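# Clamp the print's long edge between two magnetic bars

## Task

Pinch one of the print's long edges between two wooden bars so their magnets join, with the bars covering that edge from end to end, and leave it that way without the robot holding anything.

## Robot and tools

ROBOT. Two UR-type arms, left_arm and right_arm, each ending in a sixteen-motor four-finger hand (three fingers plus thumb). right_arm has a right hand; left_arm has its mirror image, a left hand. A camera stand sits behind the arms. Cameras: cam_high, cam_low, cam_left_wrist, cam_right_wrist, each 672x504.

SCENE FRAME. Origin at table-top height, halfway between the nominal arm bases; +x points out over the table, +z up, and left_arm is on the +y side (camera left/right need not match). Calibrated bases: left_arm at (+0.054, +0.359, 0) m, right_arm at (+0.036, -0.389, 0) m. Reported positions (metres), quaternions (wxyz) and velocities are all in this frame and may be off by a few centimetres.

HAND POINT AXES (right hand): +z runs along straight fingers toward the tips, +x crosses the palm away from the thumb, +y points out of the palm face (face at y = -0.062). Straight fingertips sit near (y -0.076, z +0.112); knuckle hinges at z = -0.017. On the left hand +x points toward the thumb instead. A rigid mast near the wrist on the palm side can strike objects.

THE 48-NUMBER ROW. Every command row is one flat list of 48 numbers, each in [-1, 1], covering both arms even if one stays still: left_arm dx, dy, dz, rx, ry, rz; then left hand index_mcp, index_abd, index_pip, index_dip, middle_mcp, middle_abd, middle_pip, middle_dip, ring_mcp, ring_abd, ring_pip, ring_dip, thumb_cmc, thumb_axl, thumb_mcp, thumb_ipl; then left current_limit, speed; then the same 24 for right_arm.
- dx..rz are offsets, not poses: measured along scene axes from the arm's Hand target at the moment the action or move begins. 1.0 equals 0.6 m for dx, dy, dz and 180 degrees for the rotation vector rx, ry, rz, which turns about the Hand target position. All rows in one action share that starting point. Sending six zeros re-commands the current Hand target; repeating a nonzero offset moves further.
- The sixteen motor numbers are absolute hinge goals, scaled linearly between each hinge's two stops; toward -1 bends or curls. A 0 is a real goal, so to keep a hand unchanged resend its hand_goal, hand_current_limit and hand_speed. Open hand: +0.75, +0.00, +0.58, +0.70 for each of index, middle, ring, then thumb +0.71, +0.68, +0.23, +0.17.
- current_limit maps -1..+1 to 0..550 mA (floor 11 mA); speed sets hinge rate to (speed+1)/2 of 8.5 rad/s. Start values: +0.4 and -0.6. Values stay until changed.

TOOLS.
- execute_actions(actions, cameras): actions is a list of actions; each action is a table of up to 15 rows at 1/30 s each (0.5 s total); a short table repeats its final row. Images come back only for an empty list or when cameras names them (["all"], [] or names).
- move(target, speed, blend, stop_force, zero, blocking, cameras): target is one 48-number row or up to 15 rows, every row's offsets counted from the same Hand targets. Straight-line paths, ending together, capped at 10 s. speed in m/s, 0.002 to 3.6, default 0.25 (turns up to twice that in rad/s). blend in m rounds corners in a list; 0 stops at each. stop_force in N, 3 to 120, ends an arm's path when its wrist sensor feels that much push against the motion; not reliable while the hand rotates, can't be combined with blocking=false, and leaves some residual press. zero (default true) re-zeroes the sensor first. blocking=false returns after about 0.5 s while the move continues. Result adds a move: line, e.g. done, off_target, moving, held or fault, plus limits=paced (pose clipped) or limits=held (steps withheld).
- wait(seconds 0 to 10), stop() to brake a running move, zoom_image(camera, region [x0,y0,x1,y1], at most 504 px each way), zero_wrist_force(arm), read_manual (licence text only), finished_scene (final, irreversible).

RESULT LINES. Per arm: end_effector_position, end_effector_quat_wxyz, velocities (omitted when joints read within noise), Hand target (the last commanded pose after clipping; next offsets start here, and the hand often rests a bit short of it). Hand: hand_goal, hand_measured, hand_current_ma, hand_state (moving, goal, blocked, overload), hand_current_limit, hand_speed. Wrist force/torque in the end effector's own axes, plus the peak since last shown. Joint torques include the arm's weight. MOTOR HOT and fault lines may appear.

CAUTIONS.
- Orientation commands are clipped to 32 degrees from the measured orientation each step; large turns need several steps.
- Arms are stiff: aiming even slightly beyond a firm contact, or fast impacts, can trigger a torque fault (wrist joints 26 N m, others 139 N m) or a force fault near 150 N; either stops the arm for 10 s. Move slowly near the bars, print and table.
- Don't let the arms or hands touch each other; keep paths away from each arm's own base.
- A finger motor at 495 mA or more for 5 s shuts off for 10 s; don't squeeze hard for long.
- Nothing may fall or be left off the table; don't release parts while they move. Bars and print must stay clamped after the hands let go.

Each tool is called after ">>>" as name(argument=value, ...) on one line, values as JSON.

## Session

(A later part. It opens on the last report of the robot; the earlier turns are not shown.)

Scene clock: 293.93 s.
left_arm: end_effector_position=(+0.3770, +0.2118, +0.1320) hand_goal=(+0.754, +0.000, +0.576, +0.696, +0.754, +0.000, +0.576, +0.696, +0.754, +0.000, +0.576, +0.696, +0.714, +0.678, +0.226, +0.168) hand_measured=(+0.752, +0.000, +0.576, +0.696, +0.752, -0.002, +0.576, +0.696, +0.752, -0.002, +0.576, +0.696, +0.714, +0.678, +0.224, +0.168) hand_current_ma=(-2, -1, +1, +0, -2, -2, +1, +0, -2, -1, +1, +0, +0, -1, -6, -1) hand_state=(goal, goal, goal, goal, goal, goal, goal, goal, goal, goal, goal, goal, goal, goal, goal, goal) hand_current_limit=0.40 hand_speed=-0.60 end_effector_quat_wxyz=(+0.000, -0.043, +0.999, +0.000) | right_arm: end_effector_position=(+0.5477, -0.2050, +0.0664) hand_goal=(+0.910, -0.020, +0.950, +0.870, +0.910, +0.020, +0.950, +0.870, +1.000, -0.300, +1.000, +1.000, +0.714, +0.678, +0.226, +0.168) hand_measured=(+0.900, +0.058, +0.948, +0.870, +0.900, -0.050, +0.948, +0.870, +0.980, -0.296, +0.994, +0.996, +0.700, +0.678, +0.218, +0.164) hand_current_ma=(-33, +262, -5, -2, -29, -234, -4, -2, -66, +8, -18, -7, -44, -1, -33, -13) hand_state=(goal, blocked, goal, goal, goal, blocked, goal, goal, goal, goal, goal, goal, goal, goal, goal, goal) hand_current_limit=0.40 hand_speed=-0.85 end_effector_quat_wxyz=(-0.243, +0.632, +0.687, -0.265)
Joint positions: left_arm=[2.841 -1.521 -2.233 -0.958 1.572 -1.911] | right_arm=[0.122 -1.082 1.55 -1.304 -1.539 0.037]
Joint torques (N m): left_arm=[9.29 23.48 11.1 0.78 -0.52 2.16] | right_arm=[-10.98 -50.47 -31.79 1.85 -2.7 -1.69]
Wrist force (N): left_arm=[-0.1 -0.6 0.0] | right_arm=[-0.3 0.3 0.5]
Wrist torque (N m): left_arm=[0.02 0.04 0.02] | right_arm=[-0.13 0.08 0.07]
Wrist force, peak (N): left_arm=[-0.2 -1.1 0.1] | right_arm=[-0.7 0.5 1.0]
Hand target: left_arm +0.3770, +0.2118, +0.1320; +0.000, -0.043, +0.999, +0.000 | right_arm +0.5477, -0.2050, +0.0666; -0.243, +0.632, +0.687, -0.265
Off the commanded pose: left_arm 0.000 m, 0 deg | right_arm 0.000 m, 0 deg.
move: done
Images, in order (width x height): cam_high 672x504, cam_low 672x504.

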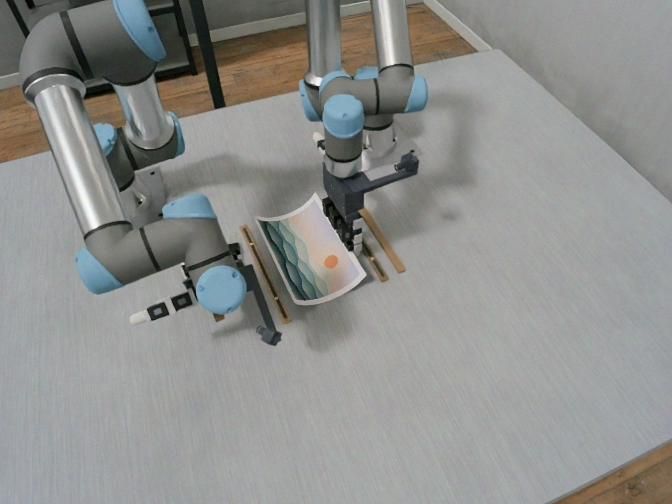

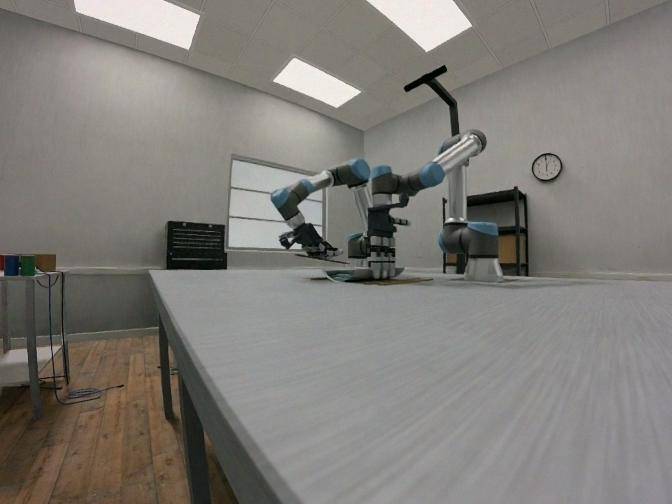

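>>> move(target=[0,-0.0347,0,0,0,0, 0.754,0,0.576,0.696,0.754,0,0.576,0.696,0.754,0,0.576,0.696,0.714,0.678,0.226,0.168,0.4,-0.6, 0,0,0,0,0,0, 0.91,-0.02,0.95,0.8696,0.91,0.02,0.95,0.8696,1,-0.3,1,1,0.714,0.678,0.226,0.168,0.4,-0.85], speed=0.04, cameras=["cam_high"])

>>> zoom_image(camera="cam_high", region=[200, 185, 350, 335])

Scene clock: 295.93 s.
left_arm: end_effector_position=(+0.3770, +0.1911, +0.1320) hand_goal=(+0.754, +0.000, +0.576, +0.696, +0.754, +0.000, +0.576, +0.696, +0.754, +0.000, +0.576, +0.696, +0.714, +0.678, +0.226, +0.168) hand_measured=(+0.752, +0.000, +0.576, +0.696, +0.752, -0.002, +0.576, +0.696, +0.752, -0.002, +0.576, +0.696, +0.714, +0.678, +0.224, +0.168) hand_current_ma=(-2, -1, +1, +0, -2, -2, +1, +0, -2, -1, +1, +0, +0, -1, -6, -1) hand_state=(goal, goal, goal, goal, goal, goal, goal, goal, goal, goal, goal, goal, goal, goal, goal, goal) hand_current_limit=0.40 hand_speed=-0.60 end_effector_quat_wxyz=(+0.000, -0.043, +0.999, +0.000) | right_arm: end_effector_position=(+0.5477, -0.2050, +0.0666) hand_goal=(+0.910, -0.020, +0.950, +0.870, +0.910, +0.020, +0.950, +0.870, +1.000, -0.300, +1.000, +1.000, +0.714, +0.678, +0.226, +0.168) hand_measured=(+0.900, +0.058, +0.948, +0.870, +0.900, -0.050, +0.948, +0.870, +0.980, -0.296, +0.994, +0.996, +0.700, +0.678, +0.218, +0.164) hand_current_ma=(-33, +262, -5, -2, -29, -234, -4, -2, -66, +8, -18, -7, -44, -1, -33, -13) hand_state=(goal, blocked, goal, goal, goal, blocked, goal, goal, goal, goal, goal, goal, goal, goal, goal, goal) hand_current_limit=0.40 hand_speed=-0.85 end_effector_quat_wxyz=(-0.243, +0.632, +0.687, -0.265)
Joint positions: left_arm=[2.792 -1.551 -2.205 -0.957 1.572 -1.96] | right_arm=[0.122 -1.082 1.55 -1.304 -1.539 0.037]
Joint torques (N m): left_arm=[-10.84 11.18 28.49 3.73 1.34 -1.86] | right_arm=[-11.36 -50.65 -31.82 1.44 -2.55 -2.01]
Wrist force (N): left_arm=[-0.1 -0.8 0.1] | right_arm=[-0.3 0.2 0.5]
Wrist torque (N m): left_arm=[-0.02 0.02 0.15] | right_arm=[-0.13 0.07 0.07]
Wrist force, peak (N): left_arm=[0.1 -1.0 0.1] | right_arm=[-0.4 0.2 0.8]
Hand target: left_arm +0.3770, +0.1910, +0.1320; +0.000, -0.043, +0.999, +0.000 | right_arm +0.5477, -0.2050, +0.0666; -0.243, +0.632, +0.687, -0.265
Off the commanded pose: left_arm 0.000 m, 0 deg | right_arm 0.000 m, 0 deg.
move: done
Images, in order (width x height): cam_high 672x504.

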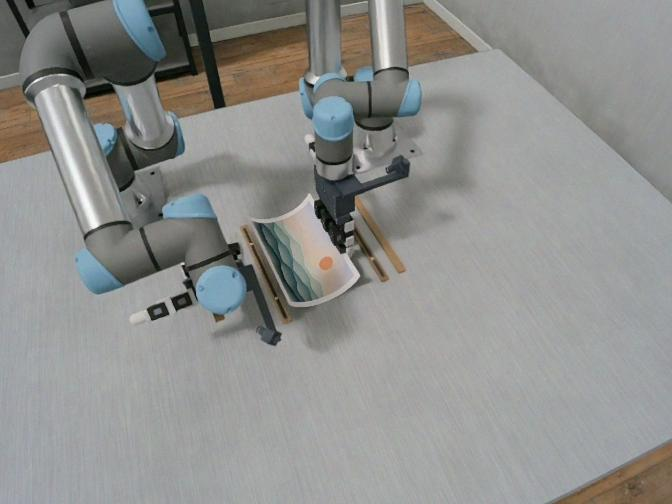

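Scaled by 3.360 from the camera's 672x504 image, which has a finer 960x720 frame.

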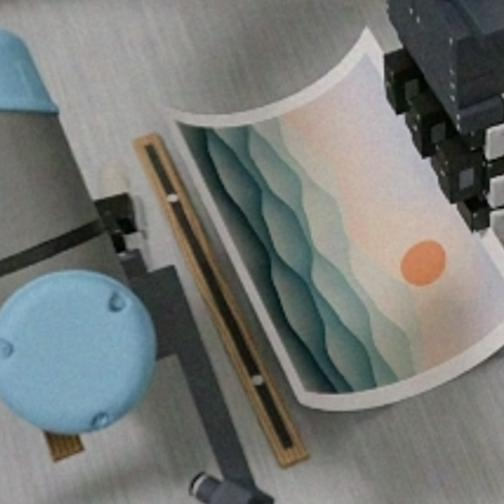

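>>> move(target=[0,-0.005,0,0,0,0, 0.754,0,0.576,0.696,0.754,0,0.576,0.696,0.754,0,0.576,0.696,0.714,0.678,0.226,0.168,0.4,-0.6, 0,0.2467,0,0,0,0, 0.91,-0.02,0.95,0.8696,0.91,0.02,0.95,0.8696,1,-0.3,1,1,0.714,0.678,0.226,0.168,0.4,-0.85], speed=0.12, cameras=["cam_high","cam_right_wrist"])

>>> zoom_image(camera="cam_high", region=[200, 185, 350, 335])

Scene clock: 298.37 s.
left_arm: end_effector_position=(+0.3770, +0.1880, +0.1320) hand_goal=(+0.754, +0.000, +0.576, +0.696, +0.754, +0.000, +0.576, +0.696, +0.754, +0.000, +0.576, +0.696, +0.714, +0.678, +0.226, +0.168) hand_measured=(+0.752, +0.000, +0.576, +0.696, +0.752, -0.002, +0.576, +0.696, +0.752, -0.002, +0.576, +0.696, +0.714, +0.678, +0.224, +0.168) hand_current_ma=(-2, -1, +1, +0, -2, -2, +1, +0, -2, -1, +1, +0, +0, -1, -6, -1) hand_state=(goal, goal, goal, goal, goal, goal, goal, goal, goal, goal, goal, goal, goal, goal, goal, goal) hand_current_limit=0.40 hand_speed=-0.60 end_effector_quat_wxyz=(+0.000, -0.043, +0.999, +0.000) | right_arm: end_effector_position=(+0.5477, -0.0571, +0.0666) hand_goal=(+0.910, -0.020, +0.950, +0.870, +0.910, +0.020, +0.950, +0.870, +1.000, -0.300, +1.000, +1.000, +0.714, +0.678, +0.226, +0.168) hand_measured=(+0.900, +0.058, +0.948, +0.870, +0.900, -0.050, +0.948, +0.870, +0.980, -0.296, +0.994, +0.996, +0.700, +0.678, +0.218, +0.164) hand_current_ma=(-33, +262, -5, -2, -29, -234, -4, -2, -66, +8, -18, -7, -44, -1, -33, -13) hand_state=(goal, blocked, goal, goal, goal, blocked, goal, goal, goal, goal, goal, goal, goal, goal, goal, goal) hand_current_limit=0.40 hand_speed=-0.85 end_effector_quat_wxyz=(-0.243, +0.632, +0.687, -0.265)
Joint positions: left_arm=[2.785 -1.555 -2.2 -0.957 1.572 -1.967] | right_arm=[0.342 -0.942 1.326 -1.237 -1.393 0.201]
Joint torques (N m): left_arm=[-8.67 10.41 28.04 3.7 1.53 -1.82] | right_arm=[11.92 -32.75 -34.06 1.12 2.6 2.51]
Wrist force (N): left_arm=[-0.3 -0.6 0.0] | right_arm=[-0.4 0.4 0.4]
Wrist torque (N m): left_arm=[0.00 0.05 0.13] | right_arm=[-0.10 0.08 -0.07]
Wrist force, peak (N): left_arm=[-0.1 -1.1 0.2] | right_arm=[-1.2 0.4 0.7]
Hand target: left_arm +0.3770, +0.1880, +0.1320; +0.000, -0.043, +0.999, +0.000 | right_arm +0.5477, -0.0570, +0.0666; -0.243, +0.632, +0.687, -0.265
Off the commanded pose: left_arm 0.000 m, 0 deg | right_arm 0.000 m, 0 deg.
move: done
Images, in order (width x height): cam_high 672x504, cam_right_wrist 672x504.

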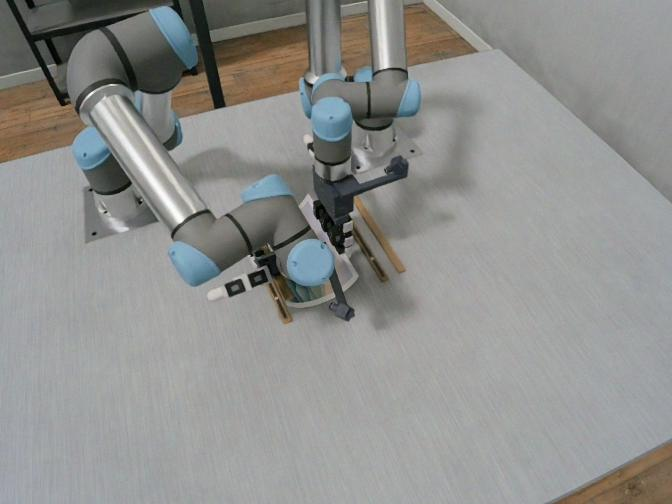

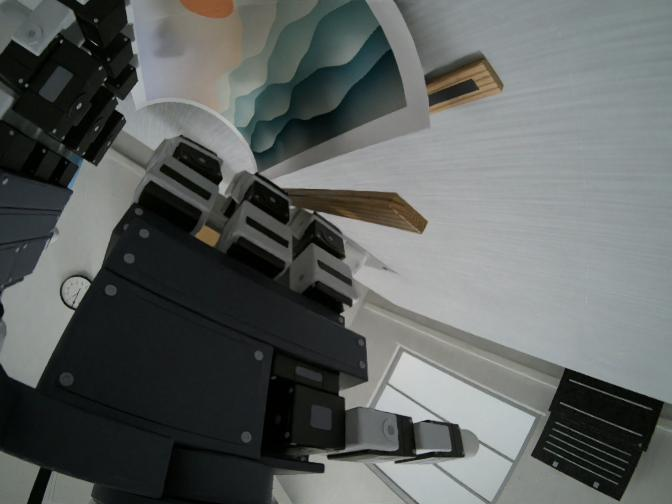

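Scaled by 3.360 from the camera's 672x504 image, which has a finer 960x720 frame.

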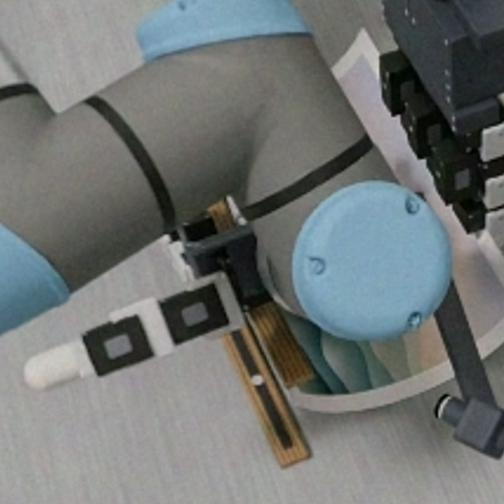

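>>> move(target=[[0,0,0,0,0,0, 0.754,0,0.576,0.696,0.754,0,0.576,0.696,0.754,0,0.576,0.696,0.714,0.678,0.226,0.168,0.4,-0.6, 0,0,-0.0638,0,0,0, 0.91,-0.02,0.95,0.8696,0.91,0.02,0.95,0.8696,1,-0.3,1,1,0.714,0.678,0.226,0.168,0.4,-0.85],[0,0,0,0,0,0, 0.754,0,0.576,0.696,0.754,0,0.576,0.696,0.754,0,0.576,0.696,0.714,0.678,0.226,0.168,0.4,-0.6, 0,-0.005,-0.0772,0,0,0, 0.91,-0.02,0.95,0.8696,0.91,0.02,0.95,0.8696,1,-0.3,1,1,0.714,0.678,0.226,0.168,0.4,-0.85],[0,0,0,0,0,0, 0.754,0,0.576,0.696,0.754,0,0.576,0.696,0.754,0,0.576,0.696,0.714,0.678,0.226,0.168,0.4,-0.6, 0,-0.0142,-0.0972,0,0,0, 0.91,-0.02,0.95,0.8696,0.91,0.02,0.95,0.8696,1,-0.3,1,1,0.714,0.678,0.226,0.168,0.4,-0.85]], speed=[0.06,0.03,0.03], blend=[0.004,0.003,0], cameras=["cam_high","cam_right_wrist","cam_low"])

>>> zoom_image(camera="cam_high", region=[225, 195, 345, 335])

>>> zoom_image(camera="cam_low", region=[270, 230, 450, 300])

>>> zoom_image(camera="cam_right_wrist", region=[230, 50, 480, 250])

Scene clock: 301.07 s.
left_arm: end_effector_position=(+0.3770, +0.1880, +0.1320) hand_goal=(+0.754, +0.000, +0.576, +0.696, +0.754, +0.000, +0.576, +0.696, +0.754, +0.000, +0.576, +0.696, +0.714, +0.678, +0.226, +0.168) hand_measured=(+0.752, +0.000, +0.576, +0.696, +0.752, -0.002, +0.576, +0.696, +0.752, -0.002, +0.576, +0.696, +0.714, +0.678, +0.224, +0.168) hand_current_ma=(-2, -1, +1, +0, -2, -2, +1, +0, -2, -1, +1, +0, +0, -1, -6, -1) hand_state=(goal, goal, goal, goal, goal, goal, goal, goal, goal, goal, goal, goal, goal, goal, goal, goal) hand_current_limit=0.40 hand_speed=-0.60 end_effector_quat_wxyz=(+0.000, -0.043, +0.999, +0.000) | right_arm: end_effector_position=(+0.5477, -0.0654, +0.0084) hand_goal=(+0.910, -0.020, +0.950, +0.870, +0.910, +0.020, +0.950, +0.870, +1.000, -0.300, +1.000, +1.000, +0.714, +0.678, +0.226, +0.168) hand_measured=(+0.900, +0.058, +0.948, +0.870, +0.900, -0.050, +0.948, +0.870, +0.980, -0.296, +0.994, +0.996, +0.700, +0.678, +0.218, +0.164) hand_current_ma=(-33, +262, -5, -2, -30, -234, -4, -2, -66, +8, -18, -7, -44, -1, -33, -13) hand_state=(goal, blocked, goal, goal, goal, blocked, goal, goal, goal, goal, goal, goal, goal, goal, goal, goal) hand_current_limit=0.40 hand_speed=-0.85 end_effector_quat_wxyz=(-0.243, +0.632, +0.687, -0.265)
Joint positions: left_arm=[2.785 -1.555 -2.2 -0.957 1.572 -1.967] | right_arm=[0.33 -0.891 1.402 -1.362 -1.4 0.193]
Joint torques (N m): left_arm=[-10.96 10.87 28.21 3.5 1.65 -2.13] | right_arm=[-10.38 -34.63 -5.43 -2.75 -2.59 -2.09]
Wrist force (N): left_arm=[0.1 -0.7 0.2] | right_arm=[-0.3 0.3 0.5]
Wrist torque (N m): left_arm=[-0.04 0.01 0.15] | right_arm=[-0.09 0.08 0.06]
Wrist force, peak (N): left_arm=[-0.4 -1.1 0.0] | right_arm=[-0.4 0.5 0.7]
Hand target: left_arm +0.3770, +0.1880, +0.1320; +0.000, -0.043, +0.999, +0.000 | right_arm +0.5477, -0.0655, +0.0083; -0.243, +0.632, +0.687, -0.265
Off the commanded pose: left_arm 0.000 m, 0 deg | right_arm 0.000 m, 0 deg.
move: done
Images, in order (width x height): cam_high 672x504, cam_low 672x504, cam_right_wrist 672x504.

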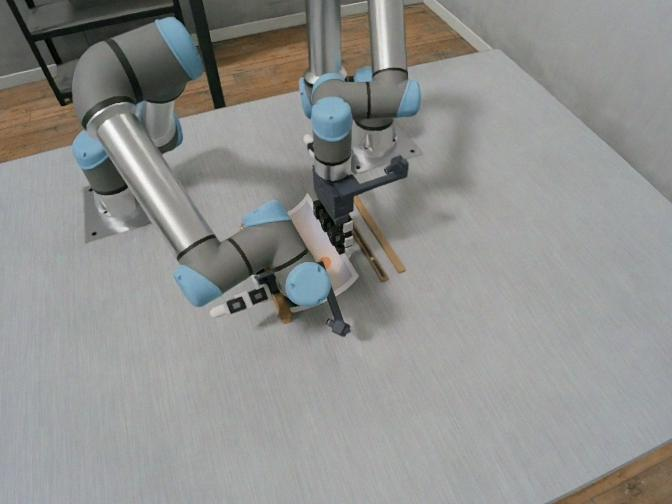

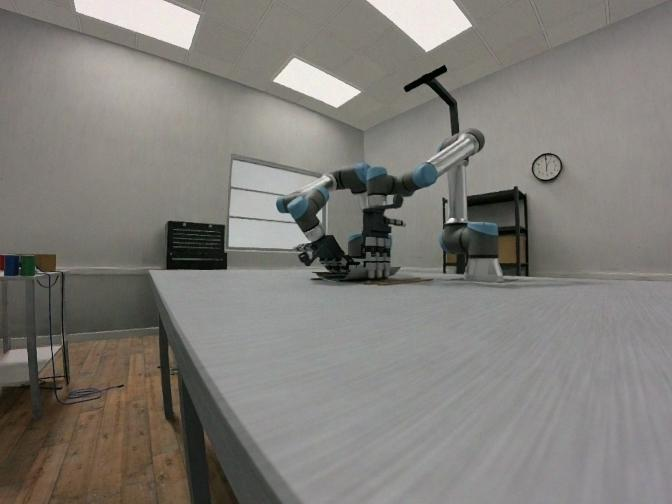

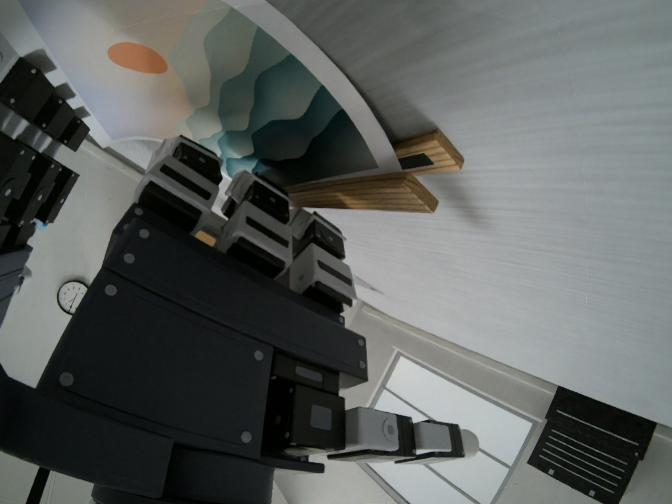

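Scaled by 3.600 from the camera's 672x504 image, which has a finer 960x720 frame.

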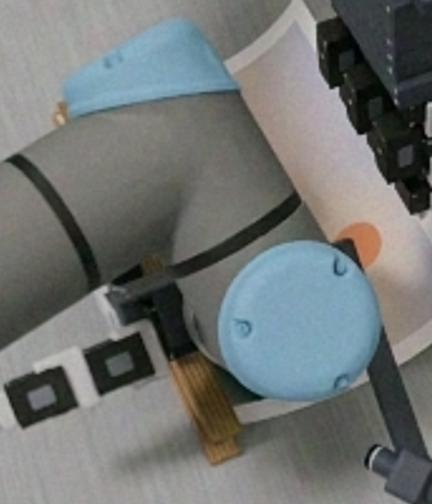

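Scaled by 2.800 from the camera's 672x504 image, which has a finer 960x720 frame.

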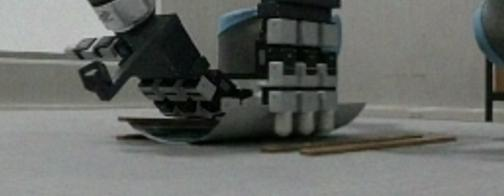

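Scaled by 2.016 from the camera's 672x504 image, which has a finer 960x720 frame.

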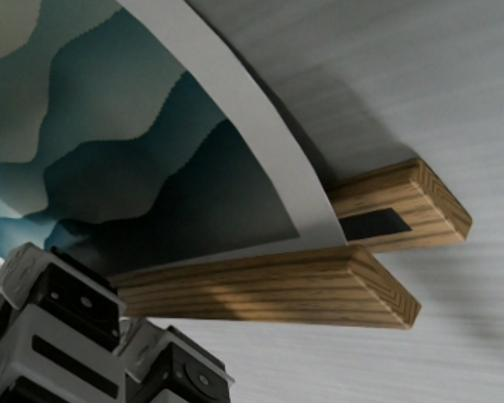

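>>> move(target=[0,0,0,0,0,0, 0.754,0,0.576,0.696,0.754,0,0.576,0.696,0.754,0,0.576,0.696,0.714,0.678,0.226,0.168,0.4,-0.6, 0,-0.0058,-0.0167,0,0,0, 0.91,-0.02,0.95,0.8696,0.91,0.02,0.95,0.8696,1,-0.3,1,1,0.714,0.678,0.226,0.168,0.4,-0.85], speed=0.025, stop_force=8, cameras=["cam_high","cam_right_wrist","cam_low"])

>>> zoom_image(camera="cam_high", region=[225, 195, 345, 335])

>>> zoom_image(camera="cam_low", region=[270, 230, 450, 300])

>>> zoom_image(camera="cam_right_wrist", region=[230, 50, 480, 250])

Scene clock: 304.97 s.
left_arm: end_effector_position=(+0.3770, +0.1880, +0.1320) hand_goal=(+0.754, +0.000, +0.576, +0.696, +0.754, +0.000, +0.576, +0.696, +0.754, +0.000, +0.576, +0.696, +0.714, +0.678, +0.226, +0.168) hand_measured=(+0.752, +0.000, +0.576, +0.696, +0.752, -0.002, +0.576, +0.696, +0.752, -0.002, +0.576, +0.696, +0.714, +0.678, +0.224, +0.168) hand_current_ma=(-2, -1, +1, +0, -2, -2, +1, +0, -2, -1, +1, +0, +0, -1, -6, -1) hand_state=(goal, goal, goal, goal, goal, goal, goal, goal, goal, goal, goal, goal, goal, goal, goal, goal) hand_current_limit=0.40 hand_speed=-0.60 end_effector_quat_wxyz=(+0.000, -0.043, +0.999, +0.000) | right_arm: end_effector_position=(+0.5477, -0.0690, -0.0018) hand_goal=(+0.910, -0.020, +0.950, +0.870, +0.910, +0.020, +0.950, +0.870, +1.000, -0.300, +1.000, +1.000, +0.714, +0.678, +0.226, +0.168) hand_measured=(+0.900, +0.058, +0.948, +0.870, +0.892, -0.050, +0.944, +0.870, +0.980, -0.296, +0.994, +0.996, +0.700, +0.678, +0.218, +0.164) hand_current_ma=(-31, +262, -5, -2, -58, -234, -14, -2, -65, +8, -18, -7, -44, -1, -32, -13) hand_state=(goal, blocked, goal, goal, goal, blocked, goal, goal, goal, goal, goal, goal, goal, goal, goal, goal) hand_current_limit=0.40 hand_speed=-0.85 end_effector_quat_wxyz=(-0.243, +0.632, +0.687, -0.265)
Joint positions: left_arm=[2.785 -1.555 -2.2 -0.957 1.572 -1.967] | right_arm=[0.325 -0.883 1.417 -1.385 -1.404 0.189]
Joint torques (N m): left_arm=[-9.44 11.48 28 3.62 1.5 -1.83] | right_arm=[-11.01 -34.11 -6.8 -2.54 -2.34 -1.81]
Wrist force (N): left_arm=[0.0 -0.8 0.0] | right_arm=[-0.2 0.6 0.8]
Wrist torque (N m): left_arm=[-0.01 0.01 0.16] | right_arm=[-0.16 0.05 0.07]
Wrist force, peak (N): left_arm=[-0.2 -1.0 0.3] | right_arm=[-0.4 0.9 0.9]
Hand target: left_arm +0.3770, +0.1880, +0.1320; +0.000, -0.043, +0.999, +0.000 | right_arm +0.5477, -0.0690, -0.0018; -0.243, +0.632, +0.687, -0.265
Off the commanded pose: left_arm 0.000 m, 0 deg | right_arm 0.000 m, 0 deg.
move: done
Images, in order (width x height): cam_high 672x504, cam_low 672x504, cam_right_wrist 672x504.

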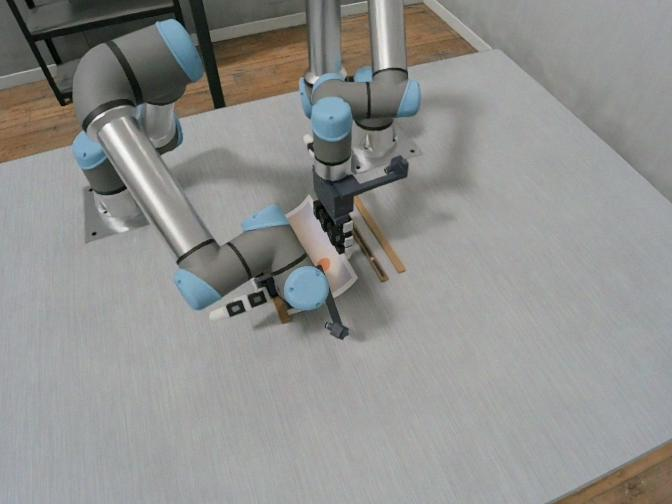

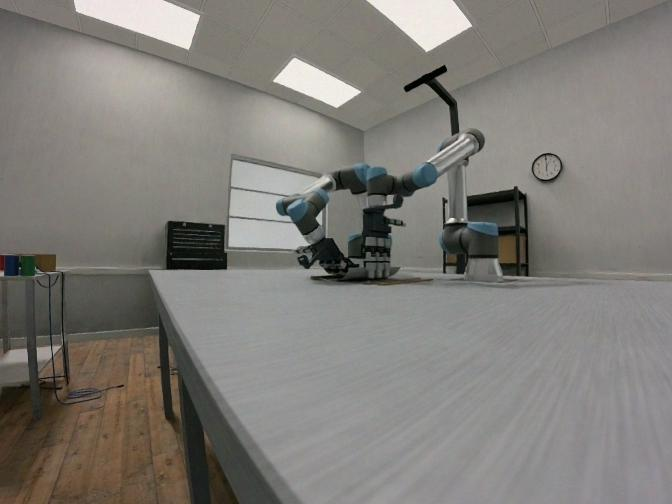

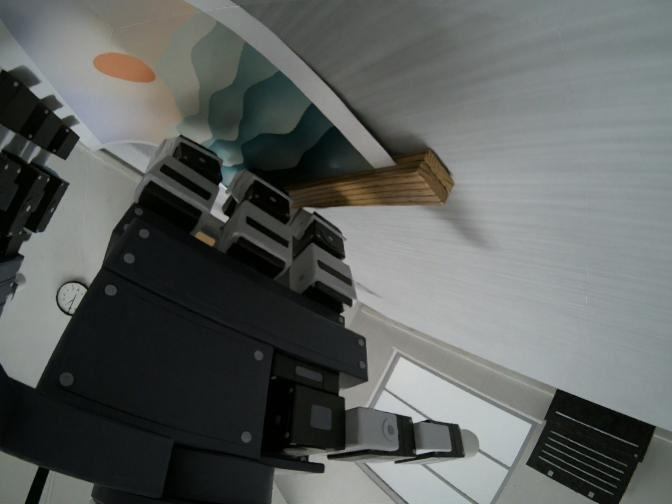

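Scaled by 3.600 from the camera's 672x504 image, which has a finer 960x720 frame.

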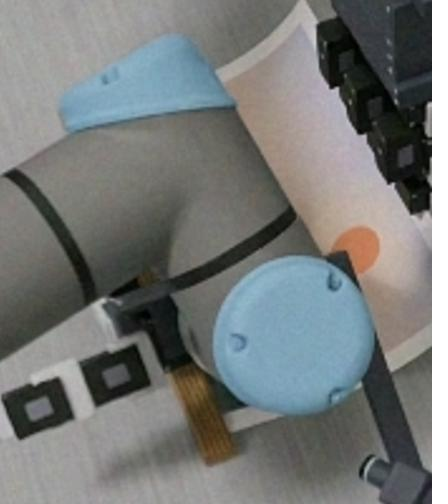

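Scaled by 2.800 from the camera's 672x504 image, which has a finer 960x720 frame.

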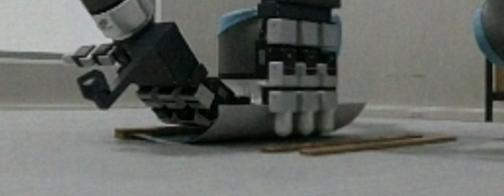

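Scaled by 2.016 from the camera's 672x504 image, which has a finer 960x720 frame.

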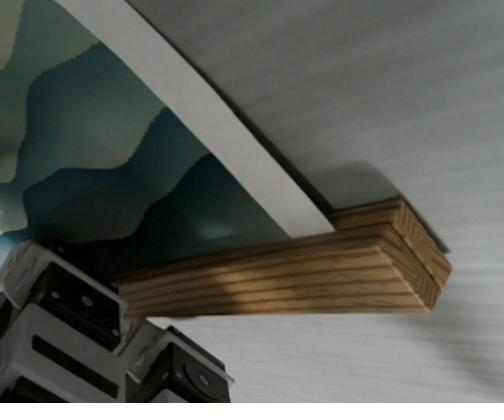

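>>> zoom_image(camera="cam_right_wrist", region=[360, 130, 480, 230])

>>> zoom_image(camera="cam_low", region=[300, 260, 380, 290])

Scaled by 4.200 from the camera's 672x504 image, which has a finer 960x720 frame.

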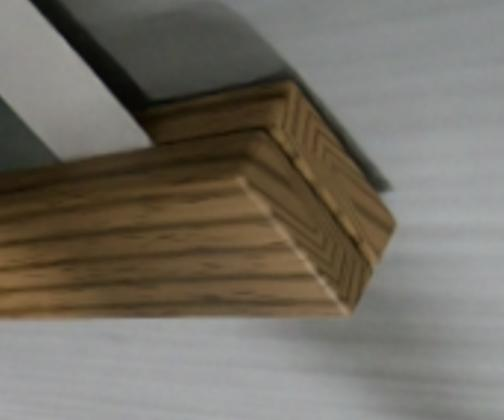

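Scaled by 6.300 from the camera's 672x504 image, which has a finer 960x720 frame.

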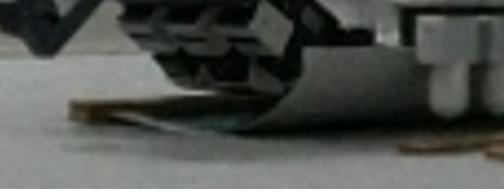

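>>> move(target=[0,0,0,0,0,0, 0.754,0,0.576,0.696,0.754,0,0.576,0.696,0.754,0,0.576,0.696,0.714,0.678,0.226,0.168,0.4,-0.6, 0,0,-0.0108,0,0,0, 0.91,-0.02,0.95,0.8696,0.91,0.02,0.95,0.8696,1,-0.3,1,1,0.714,0.678,0.226,0.168,0.4,-0.85], speed=0.012, stop_force=4, cameras=["cam_high","cam_right_wrist","cam_low","cam_left_wrist"])

>>> zoom_image(camera="cam_high", region=[225, 195, 345, 335])

>>> zoom_image(camera="cam_low", region=[300, 260, 380, 290])

>>> zoom_image(camera="cam_right_wrist", region=[360, 130, 480, 230])

Scene clock: 308.30 s.
left_arm: end_effector_position=(+0.3770, +0.1880, +0.1320) hand_goal=(+0.754, +0.000, +0.576, +0.696, +0.754, +0.000, +0.576, +0.696, +0.754, +0.000, +0.576, +0.696, +0.714, +0.678, +0.226, +0.168) hand_measured=(+0.752, +0.000, +0.576, +0.696, +0.752, -0.002, +0.576, +0.696, +0.752, -0.002, +0.576, +0.696, +0.714, +0.678, +0.224, +0.168) hand_current_ma=(-2, -1, +1, +0, -2, -2, +1, +0, -2, -1, +1, +0, +0, -1, -6, -1) hand_state=(goal, goal, goal, goal, goal, goal, goal, goal, goal, goal, goal, goal, goal, goal, goal, goal) hand_current_limit=0.40 hand_speed=-0.60 end_effector_quat_wxyz=(+0.000, -0.043, +0.999, +0.000) | right_arm: end_effector_position=(+0.5477, -0.0690, -0.0054) hand_goal=(+0.910, -0.020, +0.950, +0.870, +0.910, +0.020, +0.950, +0.870, +1.000, -0.300, +1.000, +1.000, +0.714, +0.678, +0.226, +0.168) hand_measured=(+0.914, +0.058, +0.952, +0.870, +0.914, -0.050, +0.954, +0.868, +0.980, -0.296, +0.994, +0.996, +0.700, +0.678, +0.218, +0.164) hand_current_ma=(+13, +262, +7, -2, +9, -234, +9, -3, -65, +8, -18, -7, -44, -1, -32, -13) hand_state=(goal, blocked, goal, goal, goal, blocked, goal, goal, goal, goal, goal, goal, goal, goal, goal, goal) hand_current_limit=0.40 hand_speed=-0.85 end_effector_quat_wxyz=(-0.243, +0.632, +0.687, -0.265)
Joint positions: left_arm=[2.785 -1.555 -2.2 -0.957 1.572 -1.967] | right_arm=[0.325 -0.878 1.419 -1.392 -1.404 0.189]
Joint torques (N m): left_arm=[-8.73 10.07 28.64 3.71 1.21 -1.92] | right_arm=[-10.09 -58.28 -31.23 1.03 -2.18 -1.87]
Wrist force (N): left_arm=[0.1 -0.7 0.1] | right_arm=[-0.5 -1.3 -0.3]
Wrist torque (N m): left_arm=[-0.01 0.01 0.16] | right_arm=[0.03 0.08 0.03]
Wrist force, peak (N): left_arm=[-0.2 -1.1 0.2] | right_arm=[-0.4 -1.9 -3.4]
Hand target: left_arm +0.3770, +0.1880, +0.1320; +0.000, -0.043, +0.999, +0.000 | right_arm +0.5477, -0.0690, -0.0054; -0.243, +0.632, +0.687, -0.265 (not the last commanded pose)
Off the commanded pose: left_arm 0.000 m, 0 deg | right_arm 0.003 m, 0 deg.
move: contact (right_arm)

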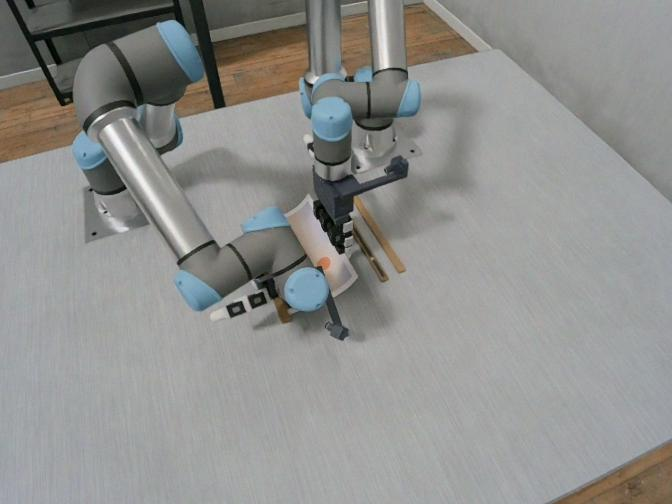

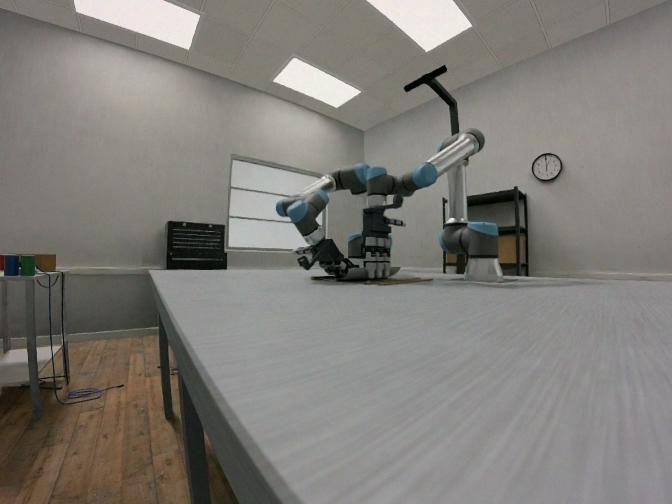

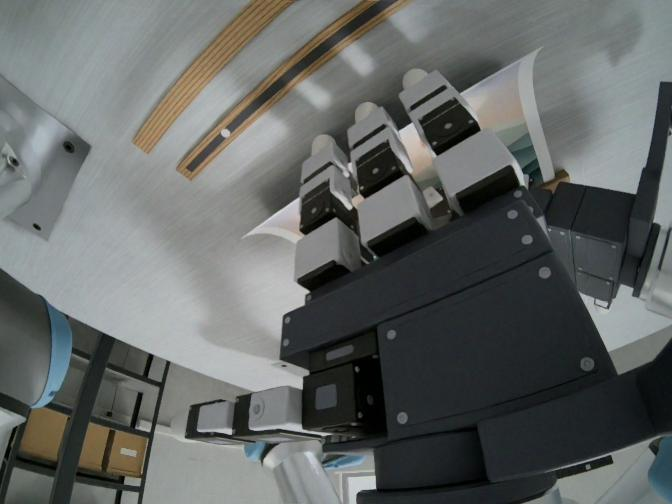

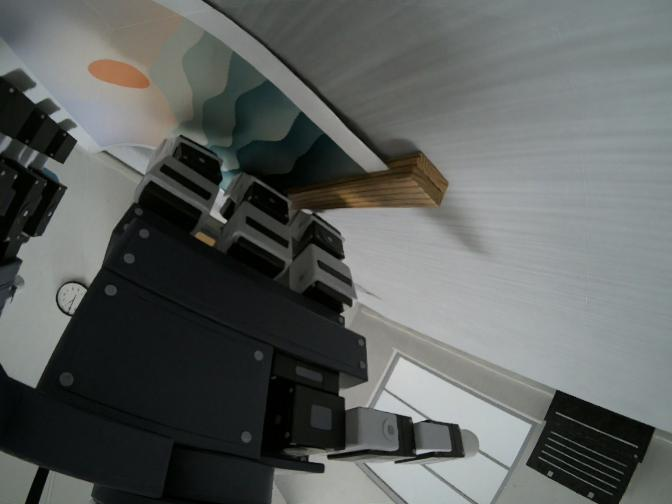

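Scaled by 3.600 from the camera's 672x504 image, which has a finer 960x720 frame.

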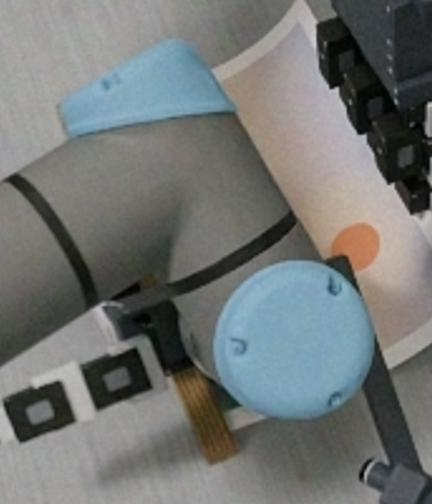

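Scaled by 6.300 from the camera's 672x504 image, which has a finer 960x720 frame.

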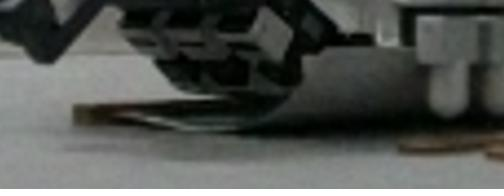

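Scaled by 4.200 from the camera's 672x504 image, which has a finer 960x720 frame.

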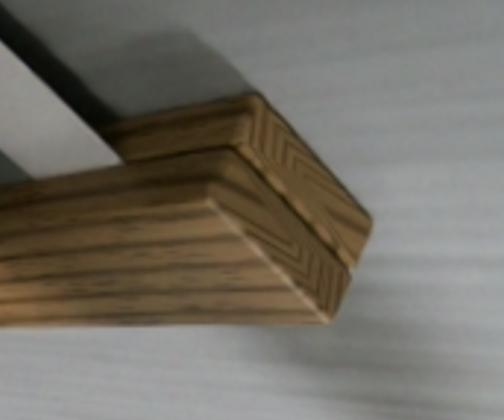

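>>> move(target=[0,0,0,0,0,0, 0.754,0,0.576,0.696,0.754,0,0.576,0.696,0.754,0,0.576,0.696,0.714,0.678,0.226,0.168,0.4,-0.6, 0,0,0,0,0,0, 0.91,0.233,0.95,0.8696,0.91,-0.07,0.95,0.8696,1,-0.3,1,1,0.714,0.678,0.226,0.168,0.4,-0.85], speed=0.02, cameras=["cam_right_wrist","cam_high"])

>>> zoom_image(camera="cam_right_wrist", region=[230, 80, 480, 280])

>>> zoom_image(camera="cam_high", region=[225, 195, 345, 335])

Scene clock: 312.90 s.
left_arm: end_effector_position=(+0.3770, +0.1880, +0.1320) hand_goal=(+0.754, +0.000, +0.576, +0.696, +0.754, +0.000, +0.576, +0.696, +0.754, +0.000, +0.576, +0.696, +0.714, +0.678, +0.226, +0.168) hand_measured=(+0.752, +0.000, +0.576, +0.696, +0.752, -0.002, +0.576, +0.696, +0.752, -0.002, +0.576, +0.696, +0.714, +0.678, +0.224, +0.168) hand_current_ma=(-2, -1, +1, +0, -2, -2, +1, +0, -2, -1, +1, +0, +0, -1, -6, -1) hand_state=(goal, goal, goal, goal, goal, goal, goal, goal, goal, goal, goal, goal, goal, goal, goal, goal) hand_current_limit=0.40 hand_speed=-0.60 end_effector_quat_wxyz=(+0.000, -0.043, +0.999, +0.000) | right_arm: end_effector_position=(+0.5477, -0.0690, -0.0054) hand_goal=(+0.910, +0.234, +0.950, +0.870, +0.910, -0.070, +0.950, +0.870, +1.000, -0.300, +1.000, +1.000, +0.714, +0.678, +0.226, +0.168) hand_measured=(+0.904, +0.230, +0.950, +0.870, +0.904, -0.070, +0.950, +0.868, +0.980, -0.296, +0.994, +0.996, +0.700, +0.678, +0.218, +0.164) hand_current_ma=(-19, -10, +0, -2, -18, +1, +0, -3, -65, +8, -18, -7, -44, -1, -32, -13) hand_state=(goal, goal, goal, goal, goal, goal, goal, goal, goal, goal, goal, goal, goal, goal, goal, goal) hand_current_limit=0.40 hand_speed=-0.85 end_effector_quat_wxyz=(-0.243, +0.632, +0.687, -0.265)
Joint positions: left_arm=[2.785 -1.555 -2.2 -0.957 1.572 -1.967] | right_arm=[0.325 -0.878 1.419 -1.392 -1.404 0.189]
Joint torques (N m): left_arm=[-10.07 11.36 27.55 3.6 1.21 -1.83] | right_arm=[-8.05 -56.12 -31.25 1.17 -1.95 -1.65]
Wrist force (N): left_arm=[-0.2 -0.8 0.1] | right_arm=[-0.1 0.1 0.2]
Wrist torque (N m): left_arm=[-0.02 0.03 0.14] | right_arm=[-0.07 0.08 0.06]
Wrist force, peak (N): left_arm=[-0.1 -1.1 0.3] | right_arm=[-0.6 -1.5 -0.6]
Hand target: left_arm +0.3770, +0.1880, +0.1320; +0.000, -0.043, +0.999, +0.000 | right_arm +0.5477, -0.0690, -0.0054; -0.243, +0.632, +0.687, -0.265
Off the commanded pose: left_arm 0.000 m, 0 deg | right_arm 0.000 m, 0 deg.
move: done
Images, in order (width x height): cam_high 672x504, cam_right_wrist 672x504.

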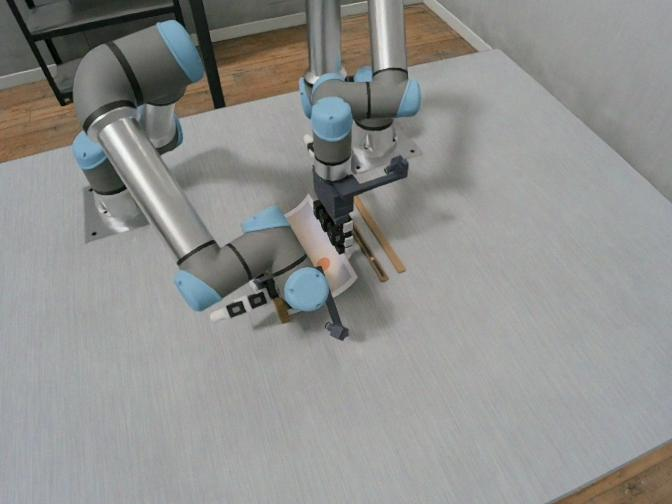

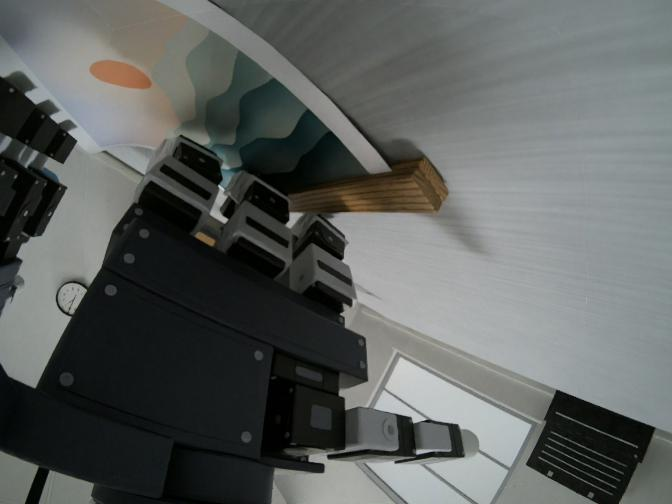

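Scaled by 2.016 from the camera's 672x504 image, which has a finer 960x720 frame.

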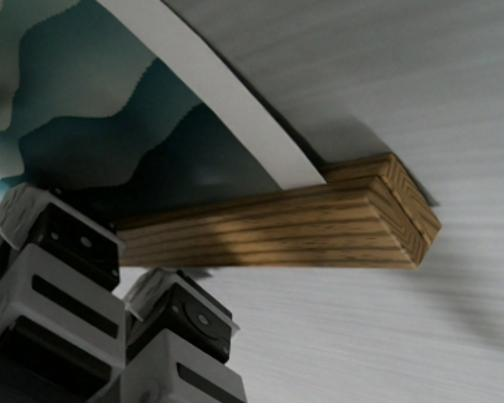

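Scaled by 3.600 from the camera's 672x504 image, which has a finer 960x720 frame.

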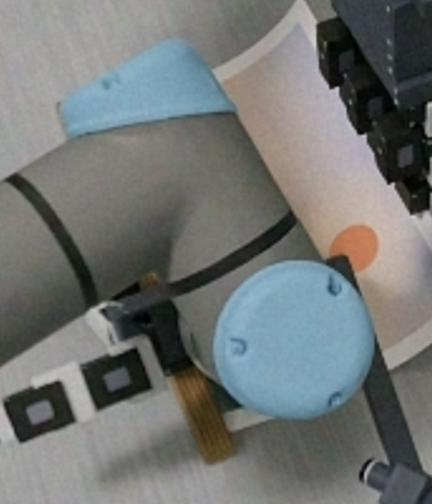

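>>> move(target=[[0,0,0,0,0,0, 0.754,0,0.576,0.696,0.754,0,0.576,0.696,0.754,0,0.576,0.696,0.714,0.678,0.226,0.168,0.4,-0.6, 0,0,0.02,0,0,0, 0.91,0.233,0.95,0.8696,0.91,-0.07,0.95,0.8696,1,-0.3,1,1,0.714,0.678,0.226,0.168,0.4,-0.85],[0,0,0,0,0,0, 0.754,0,0.576,0.696,0.754,0,0.576,0.696,0.754,0,0.576,0.696,0.714,0.678,0.226,0.168,0.4,-0.6, 0,0,0.15,0,0,0, 0.91,0.233,0.95,0.8696,0.91,-0.07,0.95,0.8696,1,-0.3,1,1,0.714,0.678,0.226,0.168,0.4,-0.85]], speed=[0.02,0.08], blend=[0.003,0], cameras=["cam_high","cam_right_wrist","cam_low"])

>>> zoom_image(camera="cam_right_wrist", region=[230, 80, 480, 280])

>>> zoom_image(camera="cam_high", region=[225, 195, 345, 335])

>>> zoom_image(camera="cam_low", region=[270, 230, 450, 300])

Scene clock: 315.80 s.
left_arm: end_effector_position=(+0.3770, +0.1880, +0.1320) hand_goal=(+0.754, +0.000, +0.576, +0.696, +0.754, +0.000, +0.576, +0.696, +0.754, +0.000, +0.576, +0.696, +0.714, +0.678, +0.226, +0.168) hand_measured=(+0.752, +0.000, +0.576, +0.696, +0.752, -0.002, +0.576, +0.696, +0.752, -0.002, +0.576, +0.696, +0.714, +0.678, +0.224, +0.168) hand_current_ma=(-2, -1, +1, +0, -2, -2, +1, +0, -2, -1, +1, +0, +0, -1, -6, -1) hand_state=(goal, goal, goal, goal, goal, goal, goal, goal, goal, goal, goal, goal, goal, goal, goal, goal) hand_current_limit=0.40 hand_speed=-0.60 end_effector_quat_wxyz=(+0.000, -0.043, +0.999, +0.000) | right_arm: end_effector_position=(+0.5477, -0.0690, +0.0845) hand_goal=(+0.910, +0.234, +0.950, +0.870, +0.910, -0.070, +0.950, +0.870, +1.000, -0.300, +1.000, +1.000, +0.714, +0.678, +0.226, +0.168) hand_measured=(+0.902, +0.230, +0.950, +0.870, +0.904, -0.070, +0.950, +0.868, +0.980, -0.296, +0.994, +0.996, +0.700, +0.678, +0.218, +0.164) hand_current_ma=(-20, -10, +0, -2, -19, +1, +0, -3, -65, +8, -18, -7, -44, -1, -32, -13) hand_state=(goal, goal, goal, goal, goal, goal, goal, goal, goal, goal, goal, goal, goal, goal, goal, goal) hand_current_limit=0.40 hand_speed=-0.85 end_effector_quat_wxyz=(-0.243, +0.632, +0.687, -0.265)
Joint positions: left_arm=[2.785 -1.555 -2.2 -0.957 1.572 -1.967] | right_arm=[0.325 -0.972 1.326 -1.205 -1.404 0.189]
Joint torques (N m): left_arm=[-8.09 11.46 27.09 3.56 1.04 -1.8] | right_arm=[1.21 -57.48 -32.24 1.61 0.49 0.41]
Wrist force (N): left_arm=[-0.2 -0.8 0.2] | right_arm=[-0.4 0.1 0.4]
Wrist torque (N m): left_arm=[-0.03 0.04 0.14] | right_arm=[-0.07 0.08 0.04]
Wrist force, peak (N): left_arm=[-0.3 -1.3 0.0] | right_arm=[-0.6 0.0 0.4]
Hand target: left_arm +0.3770, +0.1880, +0.1320; +0.000, -0.043, +0.999, +0.000 | right_arm +0.5477, -0.0690, +0.0846; -0.243, +0.632, +0.687, -0.265
Off the commanded pose: left_arm 0.000 m, 0 deg | right_arm 0.000 m, 0 deg.
move: done
Images, in order (width x height): cam_high 672x504, cam_low 672x504, cam_right_wrist 672x504.

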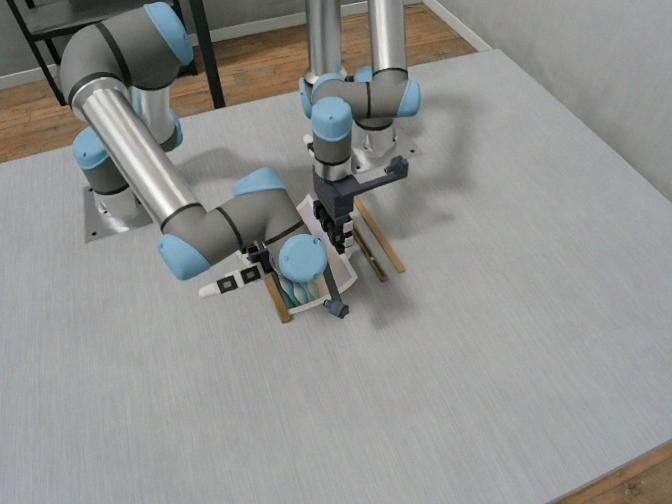

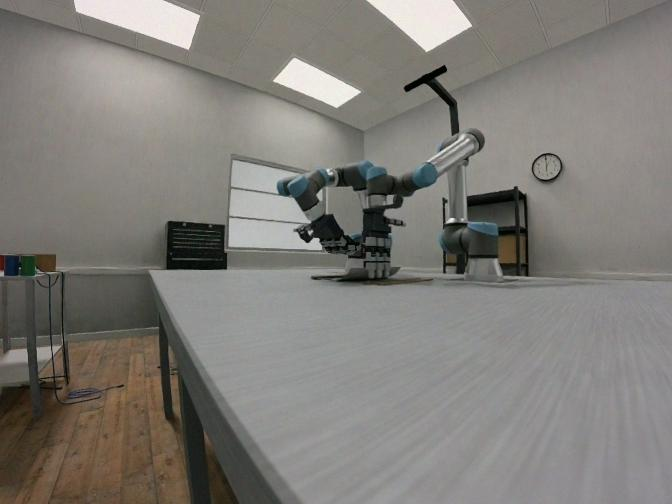

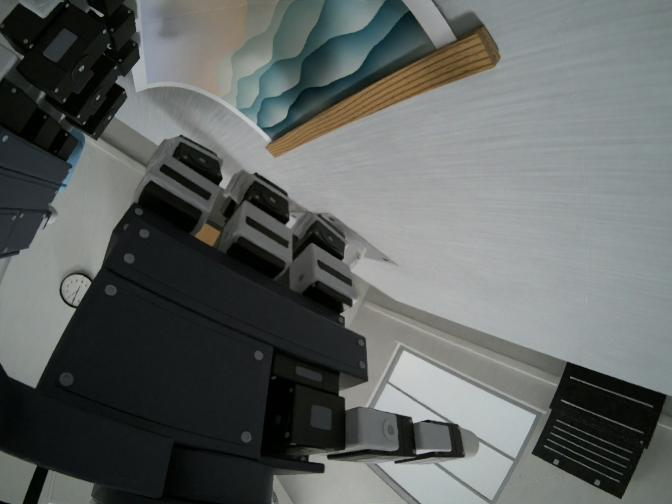

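Scaled by 2.016 from the camera's 672x504 image, which has a finer 960x720 frame.

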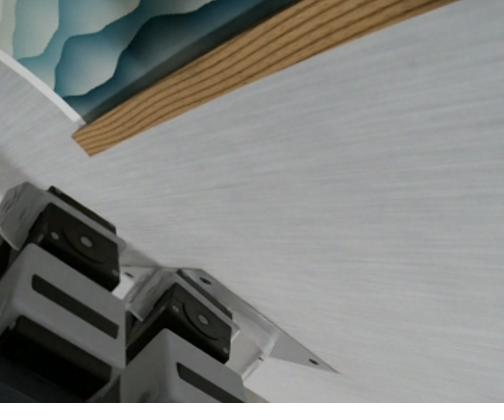

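Scaled by 3.600 from the camera's 672x504 image, which has a finer 960x720 frame.

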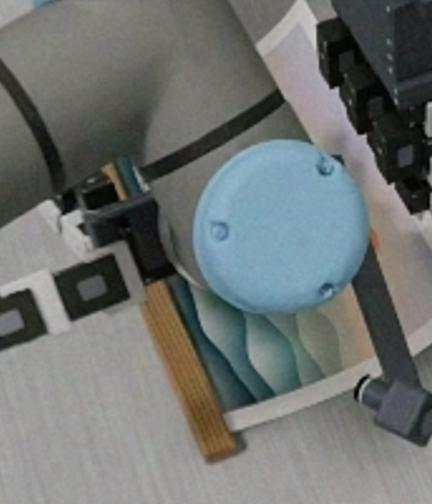

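Scaled by 2.800 from the camera's 672x504 image, which has a finer 960x720 frame.

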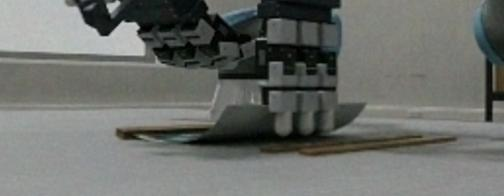

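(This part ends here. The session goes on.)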